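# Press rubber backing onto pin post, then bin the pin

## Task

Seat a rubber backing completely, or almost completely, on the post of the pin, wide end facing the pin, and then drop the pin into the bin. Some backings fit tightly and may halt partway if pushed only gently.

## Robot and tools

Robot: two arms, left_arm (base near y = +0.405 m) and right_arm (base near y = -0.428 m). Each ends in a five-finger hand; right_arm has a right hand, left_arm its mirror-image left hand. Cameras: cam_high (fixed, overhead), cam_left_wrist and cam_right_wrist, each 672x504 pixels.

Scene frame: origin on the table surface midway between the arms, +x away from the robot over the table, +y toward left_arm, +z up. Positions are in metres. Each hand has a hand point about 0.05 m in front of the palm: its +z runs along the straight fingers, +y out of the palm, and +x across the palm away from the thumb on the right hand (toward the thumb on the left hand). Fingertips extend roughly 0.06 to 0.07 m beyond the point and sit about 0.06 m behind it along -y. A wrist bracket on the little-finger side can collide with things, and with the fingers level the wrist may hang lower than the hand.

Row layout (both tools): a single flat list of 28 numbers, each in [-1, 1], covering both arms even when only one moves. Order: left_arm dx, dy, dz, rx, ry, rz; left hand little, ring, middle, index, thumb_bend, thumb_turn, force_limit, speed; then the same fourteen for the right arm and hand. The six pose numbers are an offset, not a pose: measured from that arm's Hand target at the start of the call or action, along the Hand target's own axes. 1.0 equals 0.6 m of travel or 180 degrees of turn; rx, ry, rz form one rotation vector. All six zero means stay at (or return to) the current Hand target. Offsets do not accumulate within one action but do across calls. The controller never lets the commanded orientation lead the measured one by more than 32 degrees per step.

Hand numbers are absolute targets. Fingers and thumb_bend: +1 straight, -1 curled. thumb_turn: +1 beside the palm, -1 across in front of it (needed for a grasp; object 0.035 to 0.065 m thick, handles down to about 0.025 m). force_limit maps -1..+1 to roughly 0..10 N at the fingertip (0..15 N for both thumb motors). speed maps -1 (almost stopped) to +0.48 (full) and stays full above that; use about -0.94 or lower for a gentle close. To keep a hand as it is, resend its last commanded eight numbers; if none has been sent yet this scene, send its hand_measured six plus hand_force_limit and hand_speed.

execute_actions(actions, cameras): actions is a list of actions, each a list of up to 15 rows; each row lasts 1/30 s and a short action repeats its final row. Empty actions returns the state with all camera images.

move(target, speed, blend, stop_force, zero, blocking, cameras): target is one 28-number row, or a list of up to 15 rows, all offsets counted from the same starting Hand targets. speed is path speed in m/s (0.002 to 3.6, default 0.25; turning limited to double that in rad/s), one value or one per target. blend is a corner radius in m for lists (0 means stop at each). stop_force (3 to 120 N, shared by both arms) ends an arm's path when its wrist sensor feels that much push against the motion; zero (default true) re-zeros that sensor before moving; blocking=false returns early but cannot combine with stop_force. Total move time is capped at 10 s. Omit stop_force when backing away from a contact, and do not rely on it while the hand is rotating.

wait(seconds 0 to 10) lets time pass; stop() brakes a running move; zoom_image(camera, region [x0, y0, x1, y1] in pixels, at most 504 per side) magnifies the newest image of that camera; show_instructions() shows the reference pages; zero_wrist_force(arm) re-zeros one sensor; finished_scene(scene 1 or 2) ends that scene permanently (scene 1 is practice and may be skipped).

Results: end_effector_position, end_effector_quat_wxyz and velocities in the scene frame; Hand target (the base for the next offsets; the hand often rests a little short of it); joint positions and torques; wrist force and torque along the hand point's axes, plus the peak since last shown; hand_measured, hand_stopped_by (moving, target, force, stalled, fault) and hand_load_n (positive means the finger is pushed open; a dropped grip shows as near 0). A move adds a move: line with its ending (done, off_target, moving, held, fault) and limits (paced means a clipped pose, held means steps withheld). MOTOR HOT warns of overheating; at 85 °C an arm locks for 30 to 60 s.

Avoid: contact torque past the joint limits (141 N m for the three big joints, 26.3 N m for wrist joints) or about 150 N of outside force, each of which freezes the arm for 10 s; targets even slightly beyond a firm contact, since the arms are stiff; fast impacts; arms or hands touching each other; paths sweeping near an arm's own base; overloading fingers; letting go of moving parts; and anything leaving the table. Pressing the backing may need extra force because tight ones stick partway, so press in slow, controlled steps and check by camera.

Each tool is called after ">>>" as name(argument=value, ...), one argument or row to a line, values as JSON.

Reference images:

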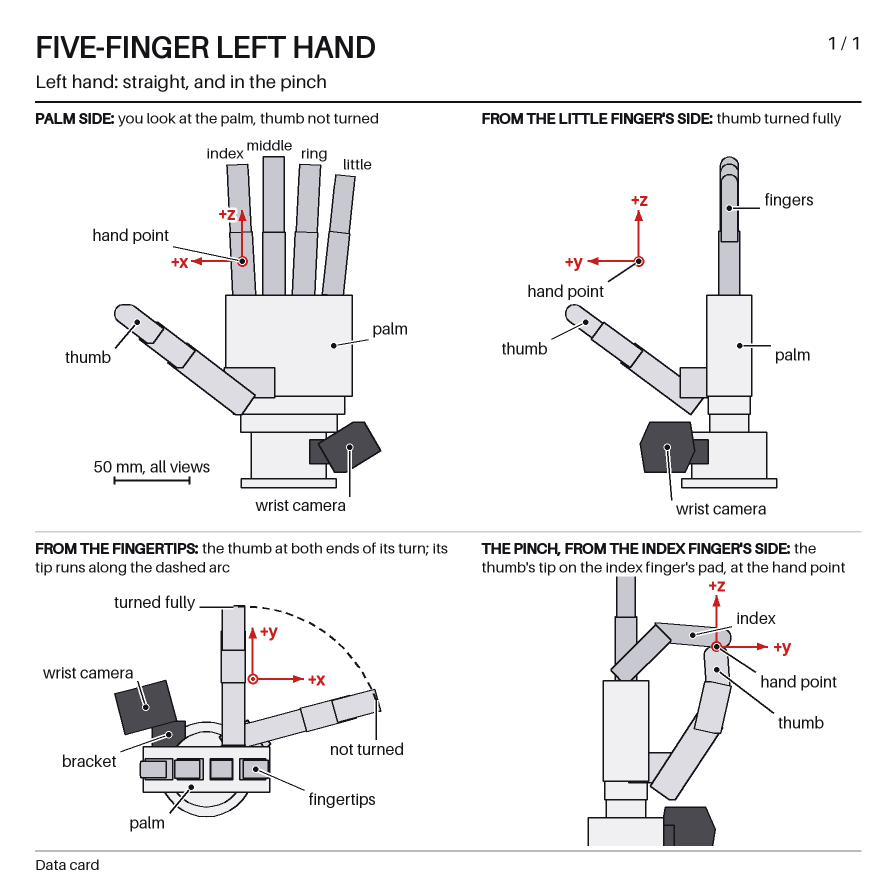

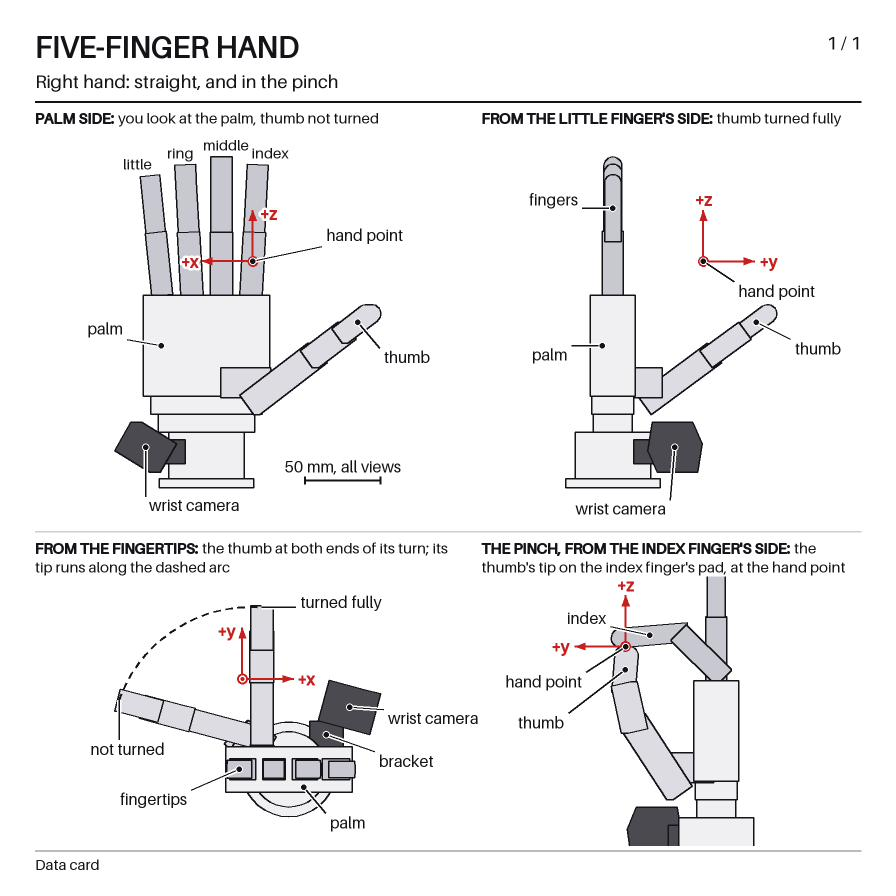

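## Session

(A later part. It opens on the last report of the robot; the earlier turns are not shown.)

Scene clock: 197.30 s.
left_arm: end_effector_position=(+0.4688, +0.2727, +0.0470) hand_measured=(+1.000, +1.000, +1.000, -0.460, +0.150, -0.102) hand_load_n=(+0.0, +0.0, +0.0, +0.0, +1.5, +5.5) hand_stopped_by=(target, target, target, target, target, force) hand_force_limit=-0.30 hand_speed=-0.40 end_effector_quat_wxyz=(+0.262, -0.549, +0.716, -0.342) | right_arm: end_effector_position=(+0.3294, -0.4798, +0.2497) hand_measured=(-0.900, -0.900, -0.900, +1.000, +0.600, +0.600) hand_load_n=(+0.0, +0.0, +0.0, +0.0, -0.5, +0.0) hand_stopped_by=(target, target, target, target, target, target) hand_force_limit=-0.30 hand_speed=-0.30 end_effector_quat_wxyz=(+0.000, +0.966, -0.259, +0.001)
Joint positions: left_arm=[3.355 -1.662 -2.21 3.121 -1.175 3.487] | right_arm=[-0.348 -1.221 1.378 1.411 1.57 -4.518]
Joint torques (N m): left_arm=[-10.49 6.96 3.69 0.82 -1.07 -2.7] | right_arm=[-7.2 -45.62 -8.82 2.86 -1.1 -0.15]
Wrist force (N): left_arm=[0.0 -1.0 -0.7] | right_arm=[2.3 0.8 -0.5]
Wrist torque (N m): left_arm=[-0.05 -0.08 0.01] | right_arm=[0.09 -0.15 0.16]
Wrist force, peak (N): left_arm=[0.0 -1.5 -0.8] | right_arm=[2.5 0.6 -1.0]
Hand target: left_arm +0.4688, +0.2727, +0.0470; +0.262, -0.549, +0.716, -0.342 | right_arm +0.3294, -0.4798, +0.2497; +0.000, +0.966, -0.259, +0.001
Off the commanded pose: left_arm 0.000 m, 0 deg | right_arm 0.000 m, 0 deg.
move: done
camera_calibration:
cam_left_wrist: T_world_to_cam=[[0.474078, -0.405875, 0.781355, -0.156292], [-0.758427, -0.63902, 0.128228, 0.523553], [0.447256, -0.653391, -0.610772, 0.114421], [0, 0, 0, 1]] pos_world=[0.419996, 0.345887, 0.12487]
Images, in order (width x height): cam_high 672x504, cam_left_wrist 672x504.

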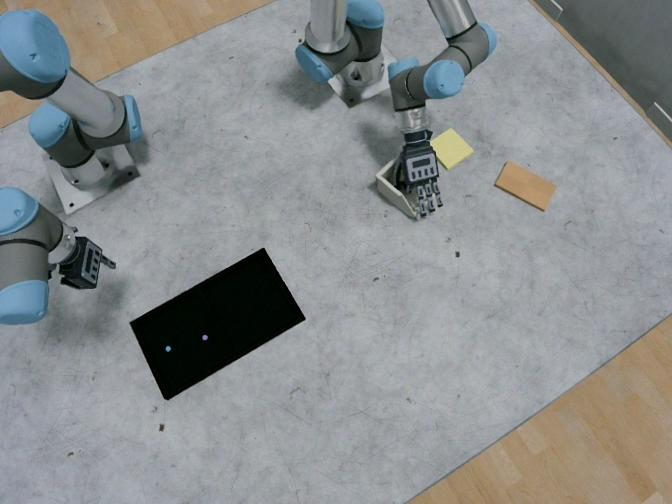

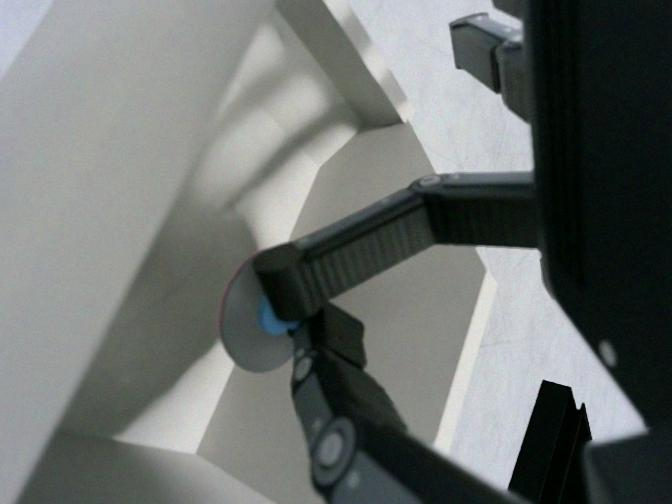

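>>> move(
  target=[
    [0,0.0324,0.0262,0,0,0,1,1,1,-0.46,0.15,-0.4,-0.3,-0.4,0,0,0,0,0,0,-0.9,-0.9,-0.9,1,0.6,0.6,-0.3,-0.3],
    [0,0.0557,0.0451,0,0,0,1,1,1,-0.46,0.15,-0.4,-0.3,-0.4,0,0,0,0,0,0,-0.9,-0.9,-0.9,1,0.6,0.6,-0.3,-0.3],
  ],
  speed=[0.04,0.01],
  stop_force=3,
  cameras=["cam_left_wrist","cam_high"],
)

>>> zoom_image(
  camera="cam_high",
  region=[355, 135, 455, 235],
)

Scene clock: 199.73 s.
left_arm: end_effector_position=(+0.4687, +0.2727, +0.0224) hand_measured=(+1.000, +1.000, +1.000, -0.460, +0.150, -0.102) hand_load_n=(+0.0, +0.0, +0.0, +0.0, +1.5, +5.5) hand_stopped_by=(target, target, target, target, target, force) hand_force_limit=-0.30 hand_speed=-0.40 end_effector_quat_wxyz=(+0.262, -0.549, +0.716, -0.342) | right_arm: end_effector_position=(+0.3294, -0.4798, +0.2497) hand_measured=(-0.900, -0.900, -0.900, +1.000, +0.600, +0.600) hand_load_n=(+0.0, +0.0, +0.0, +0.0, +0.0, +0.0) hand_stopped_by=(target, target, target, target, target, target) hand_force_limit=-0.30 hand_speed=-0.30 end_effector_quat_wxyz=(+0.000, +0.966, -0.259, +0.001)
Joint positions: left_arm=[3.355 -1.712 -2.238 3.2 -1.175 3.487] | right_arm=[-0.348 -1.221 1.378 1.411 1.57 -4.518]
Joint torques (N m): left_arm=[6.71 32.39 25.14 -1.74 0.15 0.3] | right_arm=[-6.7 -45.26 -9.26 2.64 -1.11 0.03]
Wrist force (N): left_arm=[0.0 -0.6 -0.7] | right_arm=[2.2 0.9 -0.7]
Wrist torque (N m): left_arm=[0.00 -0.08 0.00] | right_arm=[0.11 -0.14 0.16]
Wrist force, peak (N): left_arm=[-0.7 -5.4 -1.9] | right_arm=[2.5 0.6 -0.9]
Hand target: left_arm +0.4687, +0.2727, +0.0224; +0.262, -0.549, +0.716, -0.342 (not the last commanded pose) | right_arm +0.3294, -0.4798, +0.2497; +0.000, +0.966, -0.259, +0.001
Off the commanded pose: left_arm 0.018 m, 0 deg | right_arm 0.000 m, 0 deg.
move: contact (left_arm); path passed 0 of 2 targets
camera_calibration:
cam_left_wrist: T_world_to_cam=[[0.474099, -0.405987, 0.781284, -0.137065], [-0.758477, -0.63896, 0.128231, 0.526619], [0.447149, -0.65338, -0.610862, 0.0995524], [0, 0, 0, 1]] pos_world=[0.419896, 0.345887, 0.10037]
Images, in order (width x height): cam_high 672x504, cam_left_wrist 672x504.

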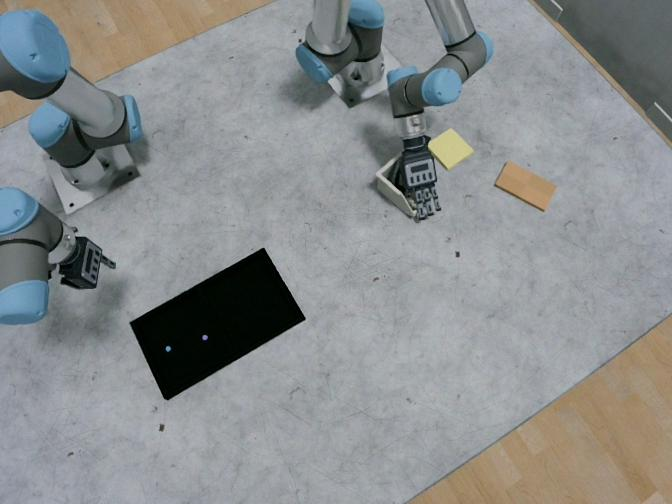

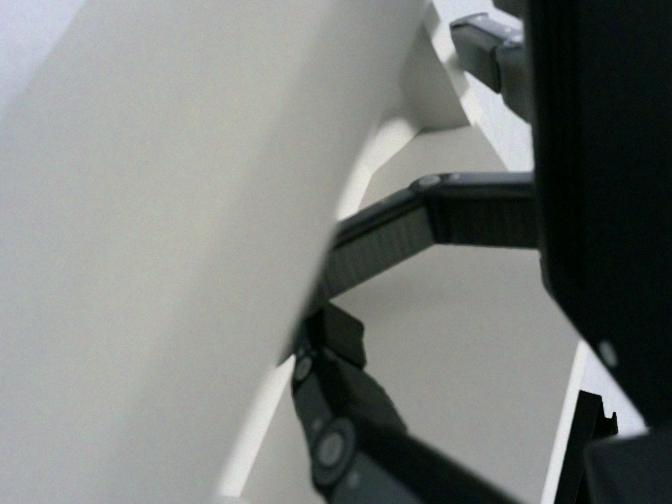

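Scaled by 5.040 from the camera's 672x504 image, which has a finer 960x720 frame.

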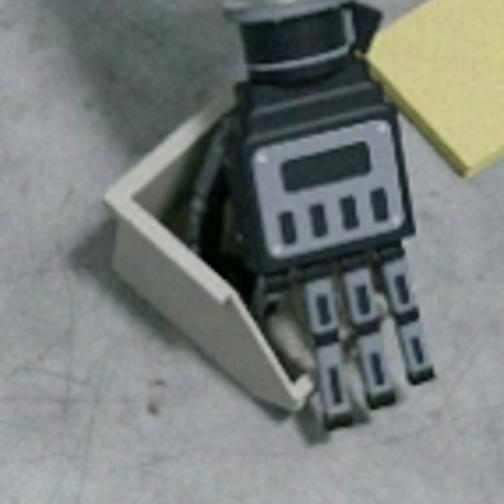

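>>> zoom_image(
  camera="cam_high",
  region=[372, 152, 442, 222],
)

>>> zoom_image(
  camera="cam_left_wrist",
  region=[200, 0, 540, 400],
)

Scaled by 7.200 from the camera's 672x504 image, which has a finer 960x720 frame.

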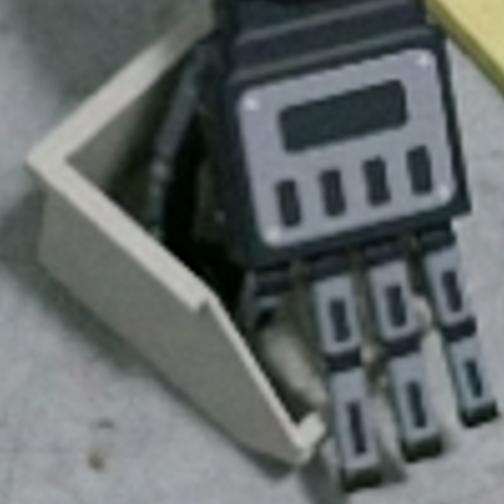

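Scaled by 1.260 from the camera's 672x504 image, which has a finer 960x720 frame.

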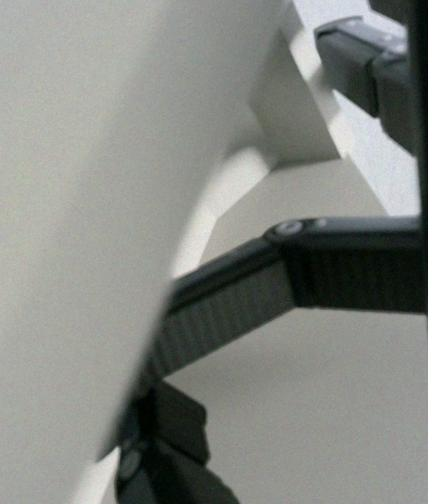

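>>> move(
  target=[0,0.0233,0.0189,0,0,0,1,1,1,-0.46,0.15,-0.4,-0.3,-0.4,0,0,0,0,0,0,-0.9,-0.9,-0.9,1,0.6,0.6,-0.3,-0.3],
  speed=0.01,
  stop_force=3,
  cameras=["cam_left_wrist","cam_high"],
)

>>> zoom_image(
  camera="cam_high",
  region=[372, 152, 442, 222],
)

Scene clock: 203.77 s.
left_arm: end_effector_position=(+0.4688, +0.2727, +0.0200) hand_measured=(+1.000, +1.000, +1.000, -0.460, +0.150, -0.102) hand_load_n=(+0.0, +0.0, +0.0, +0.0, +1.5, +5.5) hand_stopped_by=(target, target, target, target, target, force) hand_force_limit=-0.30 hand_speed=-0.40 end_effector_quat_wxyz=(+0.262, -0.549, +0.716, -0.342) | right_arm: end_effector_position=(+0.3294, -0.4798, +0.2497) hand_measured=(-0.900, -0.900, -0.900, +1.000, +0.600, +0.600) hand_load_n=(+0.0, +0.0, +0.0, +0.0, +0.0, +0.0) hand_stopped_by=(target, target, target, target, target, target) hand_force_limit=-0.30 hand_speed=-0.30 end_effector_quat_wxyz=(+0.000, +0.966, -0.259, +0.001)
Joint positions: left_arm=[3.355 -1.717 -2.241 3.208 -1.175 3.487] | right_arm=[-0.348 -1.221 1.378 1.411 1.57 -4.518]
Joint torques (N m): left_arm=[7.64 33.2 25.2 -1.73 0.09 0.91] | right_arm=[-6.23 -45.01 -9.84 2.51 -1.15 0.27]
Wrist force (N): left_arm=[0.0 -0.7 -0.7] | right_arm=[2.4 0.6 -0.8]
Wrist torque (N m): left_arm=[0.00 -0.09 0.00] | right_arm=[0.08 -0.16 0.16]
Wrist force, peak (N): left_arm=[-0.6 -4.3 -1.6] | right_arm=[2.6 0.6 -0.9]
Hand target: left_arm +0.4688, +0.2727, +0.0200; +0.262, -0.549, +0.716, -0.342 (not the last commanded pose) | right_arm +0.3294, -0.4798, +0.2497; +0.000, +0.966, -0.259, +0.001
Off the commanded pose: left_arm 0.016 m, 0 deg | right_arm 0.000 m, 0 deg.
move: contact (left_arm)
camera_calibration:
cam_left_wrist: T_world_to_cam=[[0.474019, -0.406006, 0.781323, -0.135075], [-0.758481, -0.638977, 0.128124, 0.526957], [0.447228, -0.653351, -0.610835, 0.0979793], [0, 0, 0, 1]] pos_world=[0.419896, 0.345887, 0.0978704]
Images, in order (width x height): cam_high 672x504, cam_left_wrist 672x504.

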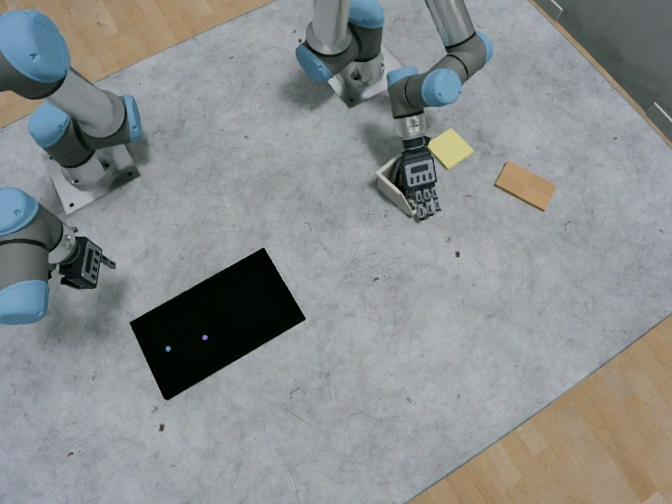

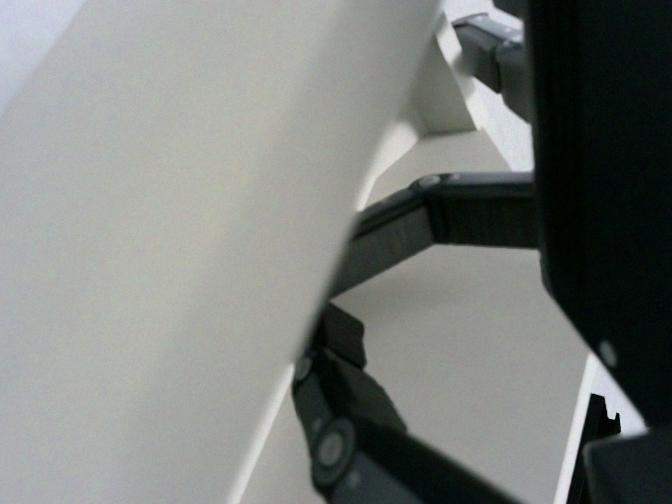

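Scaled by 7.200 from the camera's 672x504 image, which has a finer 960x720 frame.

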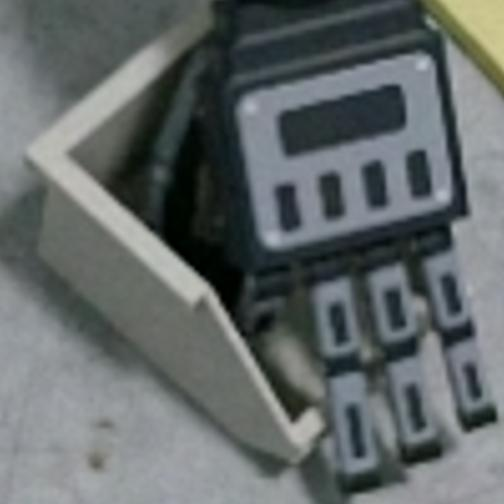

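>>> move(
  target=[
    [0,-0.0155,-0.0126,0,0,0,1,1,1,-0.46,0.15,-0.4,-0.3,-0.4,0,0,0,0,0,0,-0.9,-0.9,-0.9,1,0.6,0.6,-0.3,-0.3],
    [-0.0110,-0.0467,-0.0138,0,0,0,1,1,1,-0.46,0.15,-0.4,-0.3,-0.4,0,0,0,0,0,0,-0.9,-0.9,-0.9,1,0.6,0.6,-0.3,-0.3],
  ],
  speed=[0.05,0.08],
  blend=[0.005,0],
  cameras=["cam_left_wrist","cam_high"],
)

>>> zoom_image(
  camera="cam_high",
  region=[372, 152, 442, 222],
)

Scene clock: 207.13 s.
left_arm: end_effector_position=(+0.4812, +0.2762, +0.0469) hand_measured=(+1.000, +1.000, +1.000, -0.460, +0.150, -0.102) hand_load_n=(+0.0, +0.0, +0.0, +0.0, +2.0, +5.5) hand_stopped_by=(target, target, target, target, target, force) hand_force_limit=-0.30 hand_speed=-0.40 end_effector_quat_wxyz=(+0.262, -0.549, +0.716, -0.342) | right_arm: end_effector_position=(+0.3294, -0.4798, +0.2497) hand_measured=(-0.900, -0.900, -0.900, +1.000, +0.600, +0.600) hand_load_n=(+0.0, +0.0, +0.0, +0.0, +0.0, +0.0) hand_stopped_by=(target, target, target, target, target, target) hand_force_limit=-0.30 hand_speed=-0.30 end_effector_quat_wxyz=(+0.000, +0.966, -0.259, +0.001)
Joint positions: left_arm=[3.356 -1.689 -2.179 3.117 -1.174 3.488] | right_arm=[-0.348 -1.221 1.378 1.411 1.57 -4.518]
Joint torques (N m): left_arm=[10.45 33.3 26.1 -1.61 1.31 2.88] | right_arm=[-6.6 -45.13 -9.95 2.33 -1.12 0.37]
Wrist force (N): left_arm=[0.1 -0.9 -0.6] | right_arm=[2.2 0.6 -0.7]
Wrist torque (N m): left_arm=[-0.04 -0.09 -0.08] | right_arm=[0.07 -0.14 0.15]
Wrist force, peak (N): left_arm=[-0.2 -1.3 -0.7] | right_arm=[2.6 0.5 -0.9]
Hand target: left_arm +0.4813, +0.2762, +0.0470; +0.262, -0.549, +0.716, -0.342 | right_arm +0.3294, -0.4798, +0.2497; +0.000, +0.966, -0.259, +0.001
Off the commanded pose: left_arm 0.000 m, 0 deg | right_arm 0.000 m, 0 deg.
move: done
camera_calibration:
cam_left_wrist: T_world_to_cam=[[0.473925, -0.406005, 0.78138, -0.160563], [-0.758524, -0.638936, 0.128071, 0.535239], [0.447255, -0.653391, -0.610772, 0.111102], [0, 0, 0, 1]] pos_world=[0.432396, 0.349387, 0.12477]
Images, in order (width x height): cam_high 672x504, cam_left_wrist 672x504.

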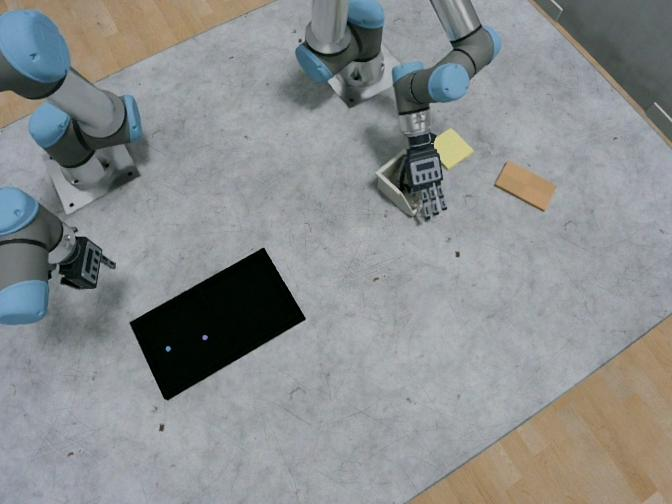

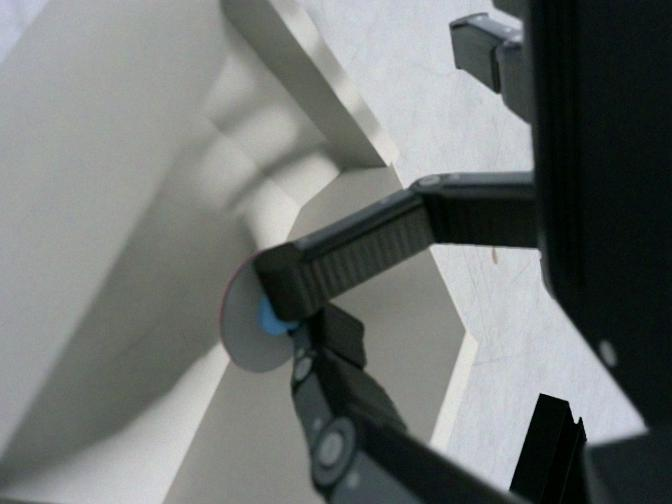

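Scaled by 7.200 from the camera's 672x504 image, which has a finer 960x720 frame.

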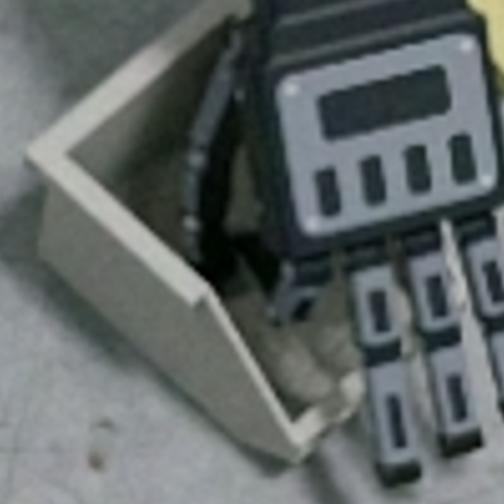

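>>> move(
  target=[
    [0,0.0324,0.0262,0,0,0,1,1,1,-0.46,0.15,-0.4,-0.3,-0.4,0,0,0,0,0,0,-0.9,-0.9,-0.9,1,0.6,0.6,-0.3,-0.3],
    [0,0.0557,0.0451,0,0,0,1,1,1,-0.46,0.15,-0.4,-0.3,-0.4,0,0,0,0,0,0,-0.9,-0.9,-0.9,1,0.6,0.6,-0.3,-0.3],
  ],
  speed=[0.03,0.01],
  stop_force=3,
  cameras=["cam_left_wrist","cam_high"],
)

>>> zoom_image(
  camera="cam_high",
  region=[372, 152, 442, 222],
)

Scene clock: 211.13 s.
left_arm: end_effector_position=(+0.4813, +0.2762, +0.0119) hand_measured=(+1.000, +1.000, +1.000, -0.460, +0.150, -0.102) hand_load_n=(+0.0, +0.0, +0.0, -1.0, +1.5, +5.5) hand_stopped_by=(target, target, target, target, target, force) hand_force_limit=-0.30 hand_speed=-0.40 end_effector_quat_wxyz=(+0.262, -0.549, +0.716, -0.342) | right_arm: end_effector_position=(+0.3294, -0.4798, +0.2497) hand_measured=(-0.900, -0.900, -0.900, +1.000, +0.600, +0.600) hand_load_n=(+0.0, +0.5, +0.0, +0.0, +0.0, +0.0) hand_stopped_by=(target, target, target, target, target, target) hand_force_limit=-0.30 hand_speed=-0.30 end_effector_quat_wxyz=(+0.000, +0.966, -0.259, +0.001)
Joint positions: left_arm=[3.356 -1.761 -2.216 3.226 -1.174 3.488] | right_arm=[-0.348 -1.221 1.378 1.411 1.57 -4.518]
Joint torques (N m): left_arm=[-6.02 34.24 24.38 -1.74 -0.89 -2.21] | right_arm=[-6.36 -45.4 -9.87 2.26 -1.17 0.38]
Wrist force (N): left_arm=[0.3 -2.5 -1.4] | right_arm=[2.3 0.7 -0.9]
Wrist torque (N m): left_arm=[-0.06 -0.07 -0.15] | right_arm=[0.10 -0.14 0.16]
Wrist force, peak (N): left_arm=[-1.0 -9.2 -4.7] | right_arm=[2.6 0.6 -0.7]
Hand target: left_arm +0.4813, +0.2762, +0.0119; +0.262, -0.549, +0.716, -0.342 (not the last commanded pose) | right_arm +0.3294, -0.4798, +0.2497; +0.000, +0.966, -0.259, +0.001
Off the commanded pose: left_arm 0.008 m, 0 deg | right_arm 0.000 m, 0 deg.
move: contact (left_arm); path passed 1 of 2 targets
camera_calibration:
cam_left_wrist: T_world_to_cam=[[0.474041, -0.406037, 0.781294, -0.133372], [-0.758514, -0.638928, 0.12817, 0.539768], [0.447148, -0.65338, -0.610862, 0.0897914], [0, 0, 0, 1]] pos_world=[0.432496, 0.349387, 0.0898704]
Images, in order (width x height): cam_high 672x504, cam_left_wrist 672x504.

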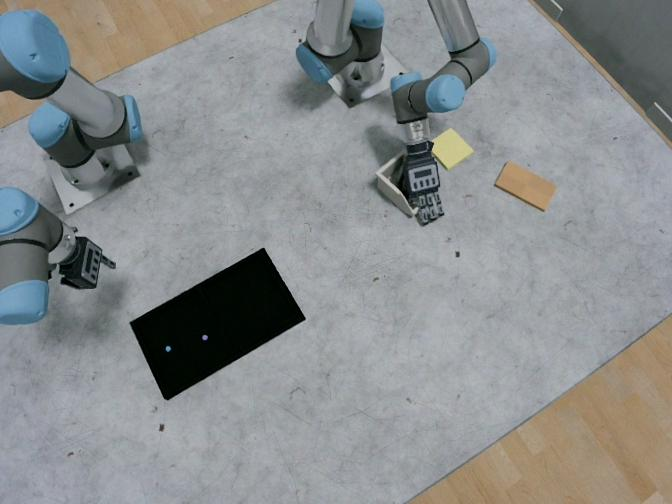

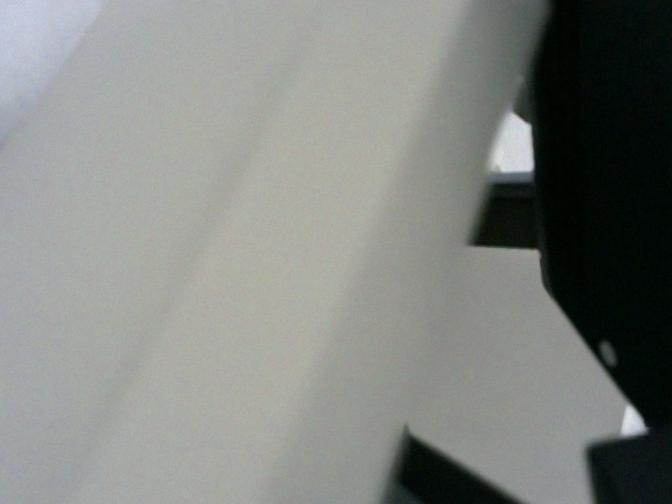

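Scaled by 7.200 from the camera's 672x504 image, which has a finer 960x720 frame.

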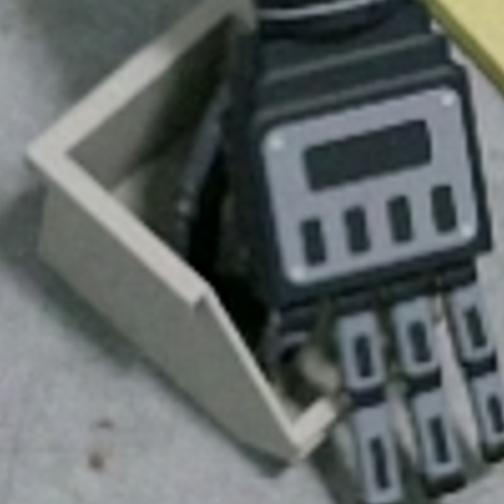

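>>> move(
  target=[
    [0,-0.0004,-0.0003,0,0,0,1,1,1,-0.46,0.15,0.06,-0.3,-0.7,0,0,0,0,0,0,-0.9,-0.9,-0.9,1,0.6,0.6,-0.3,-0.3],
    [0,-0.0259,-0.0210,0,0,0,1,1,1,-0.46,0.15,0.06,-0.3,-0.7,0,0,0,0,0,0,-0.9,-0.9,-0.9,1,0.6,0.6,-0.3,-0.3],
    [0,-0.1684,-0.1363,0,0,0,1,1,1,-0.46,0.15,0.06,-0.3,-0.7,0,0,0,0,0,0,-0.9,-0.9,-0.9,1,0.6,0.6,-0.3,-0.3],
  ],
  speed=[0.02,0.02,0.12],
  blend=[0,0.008,0],
  cameras=["cam_left_wrist","cam_high"],
)

>>> zoom_image(
  camera="cam_high",
  region=[355, 135, 455, 235],
)

Scene clock: 215.57 s.
left_arm: end_effector_position=(+0.4813, +0.2762, +0.1418) hand_measured=(+1.000, +1.000, +1.000, -0.460, +0.150, +0.060) hand_load_n=(+0.0, +0.0, +0.0, +0.0, +0.0, -0.5) hand_stopped_by=(target, target, target, target, target, target) hand_force_limit=-0.30 hand_speed=-0.70 end_effector_quat_wxyz=(+0.262, -0.549, +0.716, -0.342) | right_arm: end_effector_position=(+0.3294, -0.4798, +0.2497) hand_measured=(-0.900, -0.900, -0.900, +1.000, +0.600, +0.600) hand_load_n=(+0.0, +0.0, +0.0, +0.0, +0.0, +0.0) hand_stopped_by=(target, target, target, target, target, target) hand_force_limit=-0.30 hand_speed=-0.30 end_effector_quat_wxyz=(+0.000, +0.966, -0.259, +0.001)
Joint positions: left_arm=[3.356 -1.546 -2.04 2.835 -1.174 3.488] | right_arm=[-0.348 -1.221 1.378 1.411 1.57 -4.518]
Joint torques (N m): left_arm=[9.88 29.86 28.77 -1.78 1.23 3.02] | right_arm=[-5.7 -45.26 -9.47 2.18 -1.05 0.47]
Wrist force (N): left_arm=[0.0 -1.1 -0.7] | right_arm=[2.3 0.5 -0.8]
Wrist torque (N m): left_arm=[-0.06 -0.08 -0.12] | right_arm=[0.06 -0.14 0.16]
Wrist force, peak (N): left_arm=[0.5 -2.9 -1.6] | right_arm=[2.6 0.5 -0.9]
Hand target: left_arm +0.4813, +0.2762, +0.1419; +0.262, -0.549, +0.716, -0.342 | right_arm +0.3294, -0.4798, +0.2497; +0.000, +0.966, -0.259, +0.001
Off the commanded pose: left_arm 0.000 m, 0 deg | right_arm 0.000 m, 0 deg.
move: done
camera_calibration:
cam_left_wrist: T_world_to_cam=[[0.473978, -0.406083, 0.781308, -0.234744], [-0.758489, -0.638987, 0.128024, 0.523174], [0.447257, -0.653294, -0.610875, 0.169007], [0, 0, 0, 1]] pos_world=[0.432496, 0.349387, 0.21967]
Images, in order (width x height): cam_high 672x504, cam_left_wrist 672x504.

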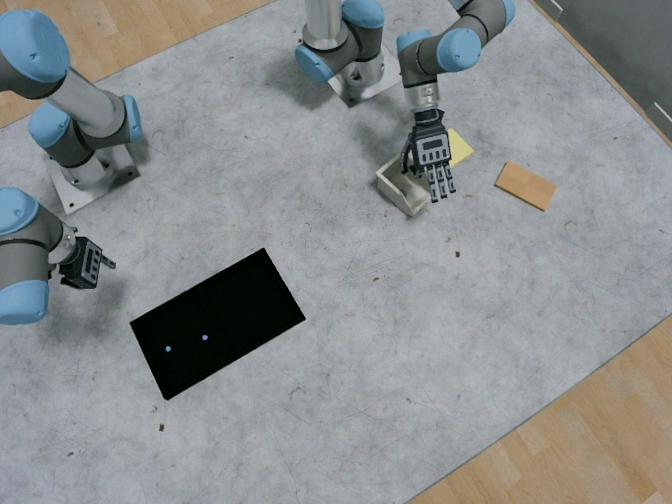

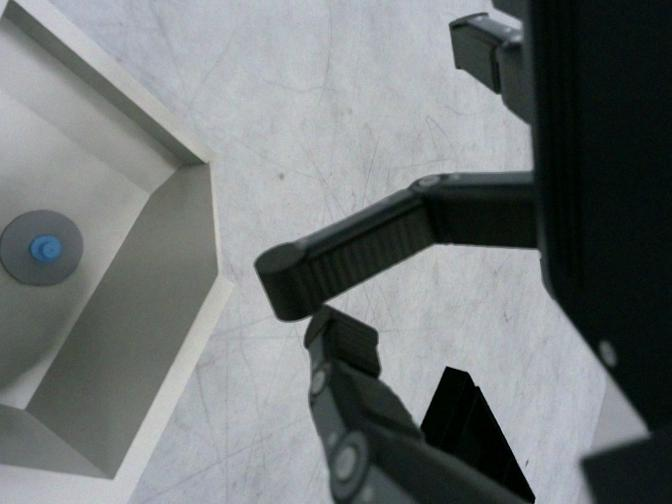

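Scaled by 5.040 from the camera's 672x504 image, which has a finer 960x720 frame.

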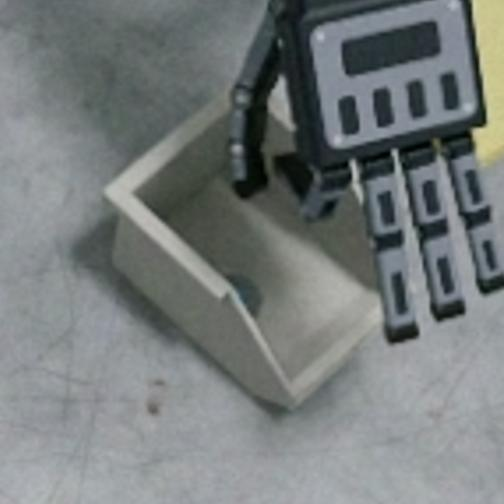

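>>> zoom_image(
  camera="cam_left_wrist",
  region=[0, 195, 100, 295],
)

>>> zoom_image(
  camera="cam_left_wrist",
  region=[20, 225, 70, 275],
)

Scaled by 5.040 from the camera's 672x504 image, which has a finer 960x720 frame.

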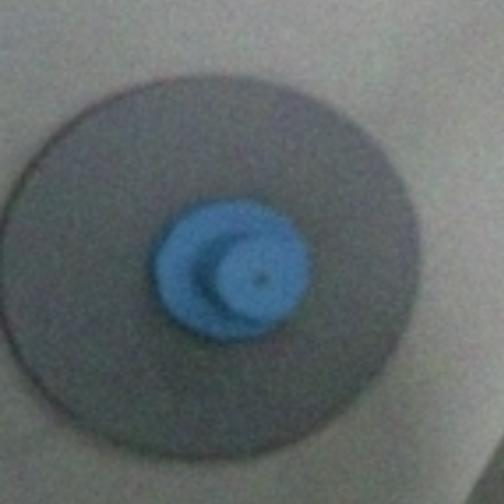

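Scaled by 10.080 from the camera's 672x504 image, which has a finer 960x720 frame.

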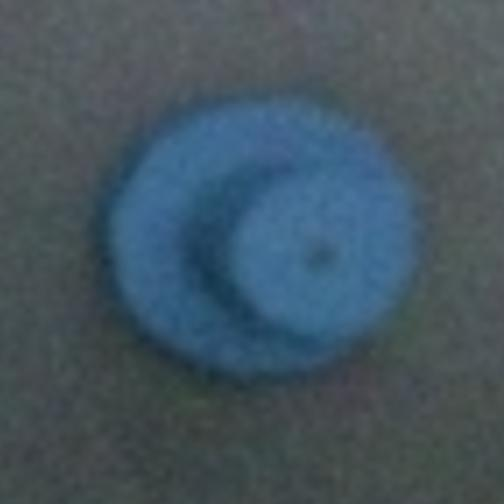

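>>> finished_scene(
  scene=2,
)

The scene is finished: the task was done.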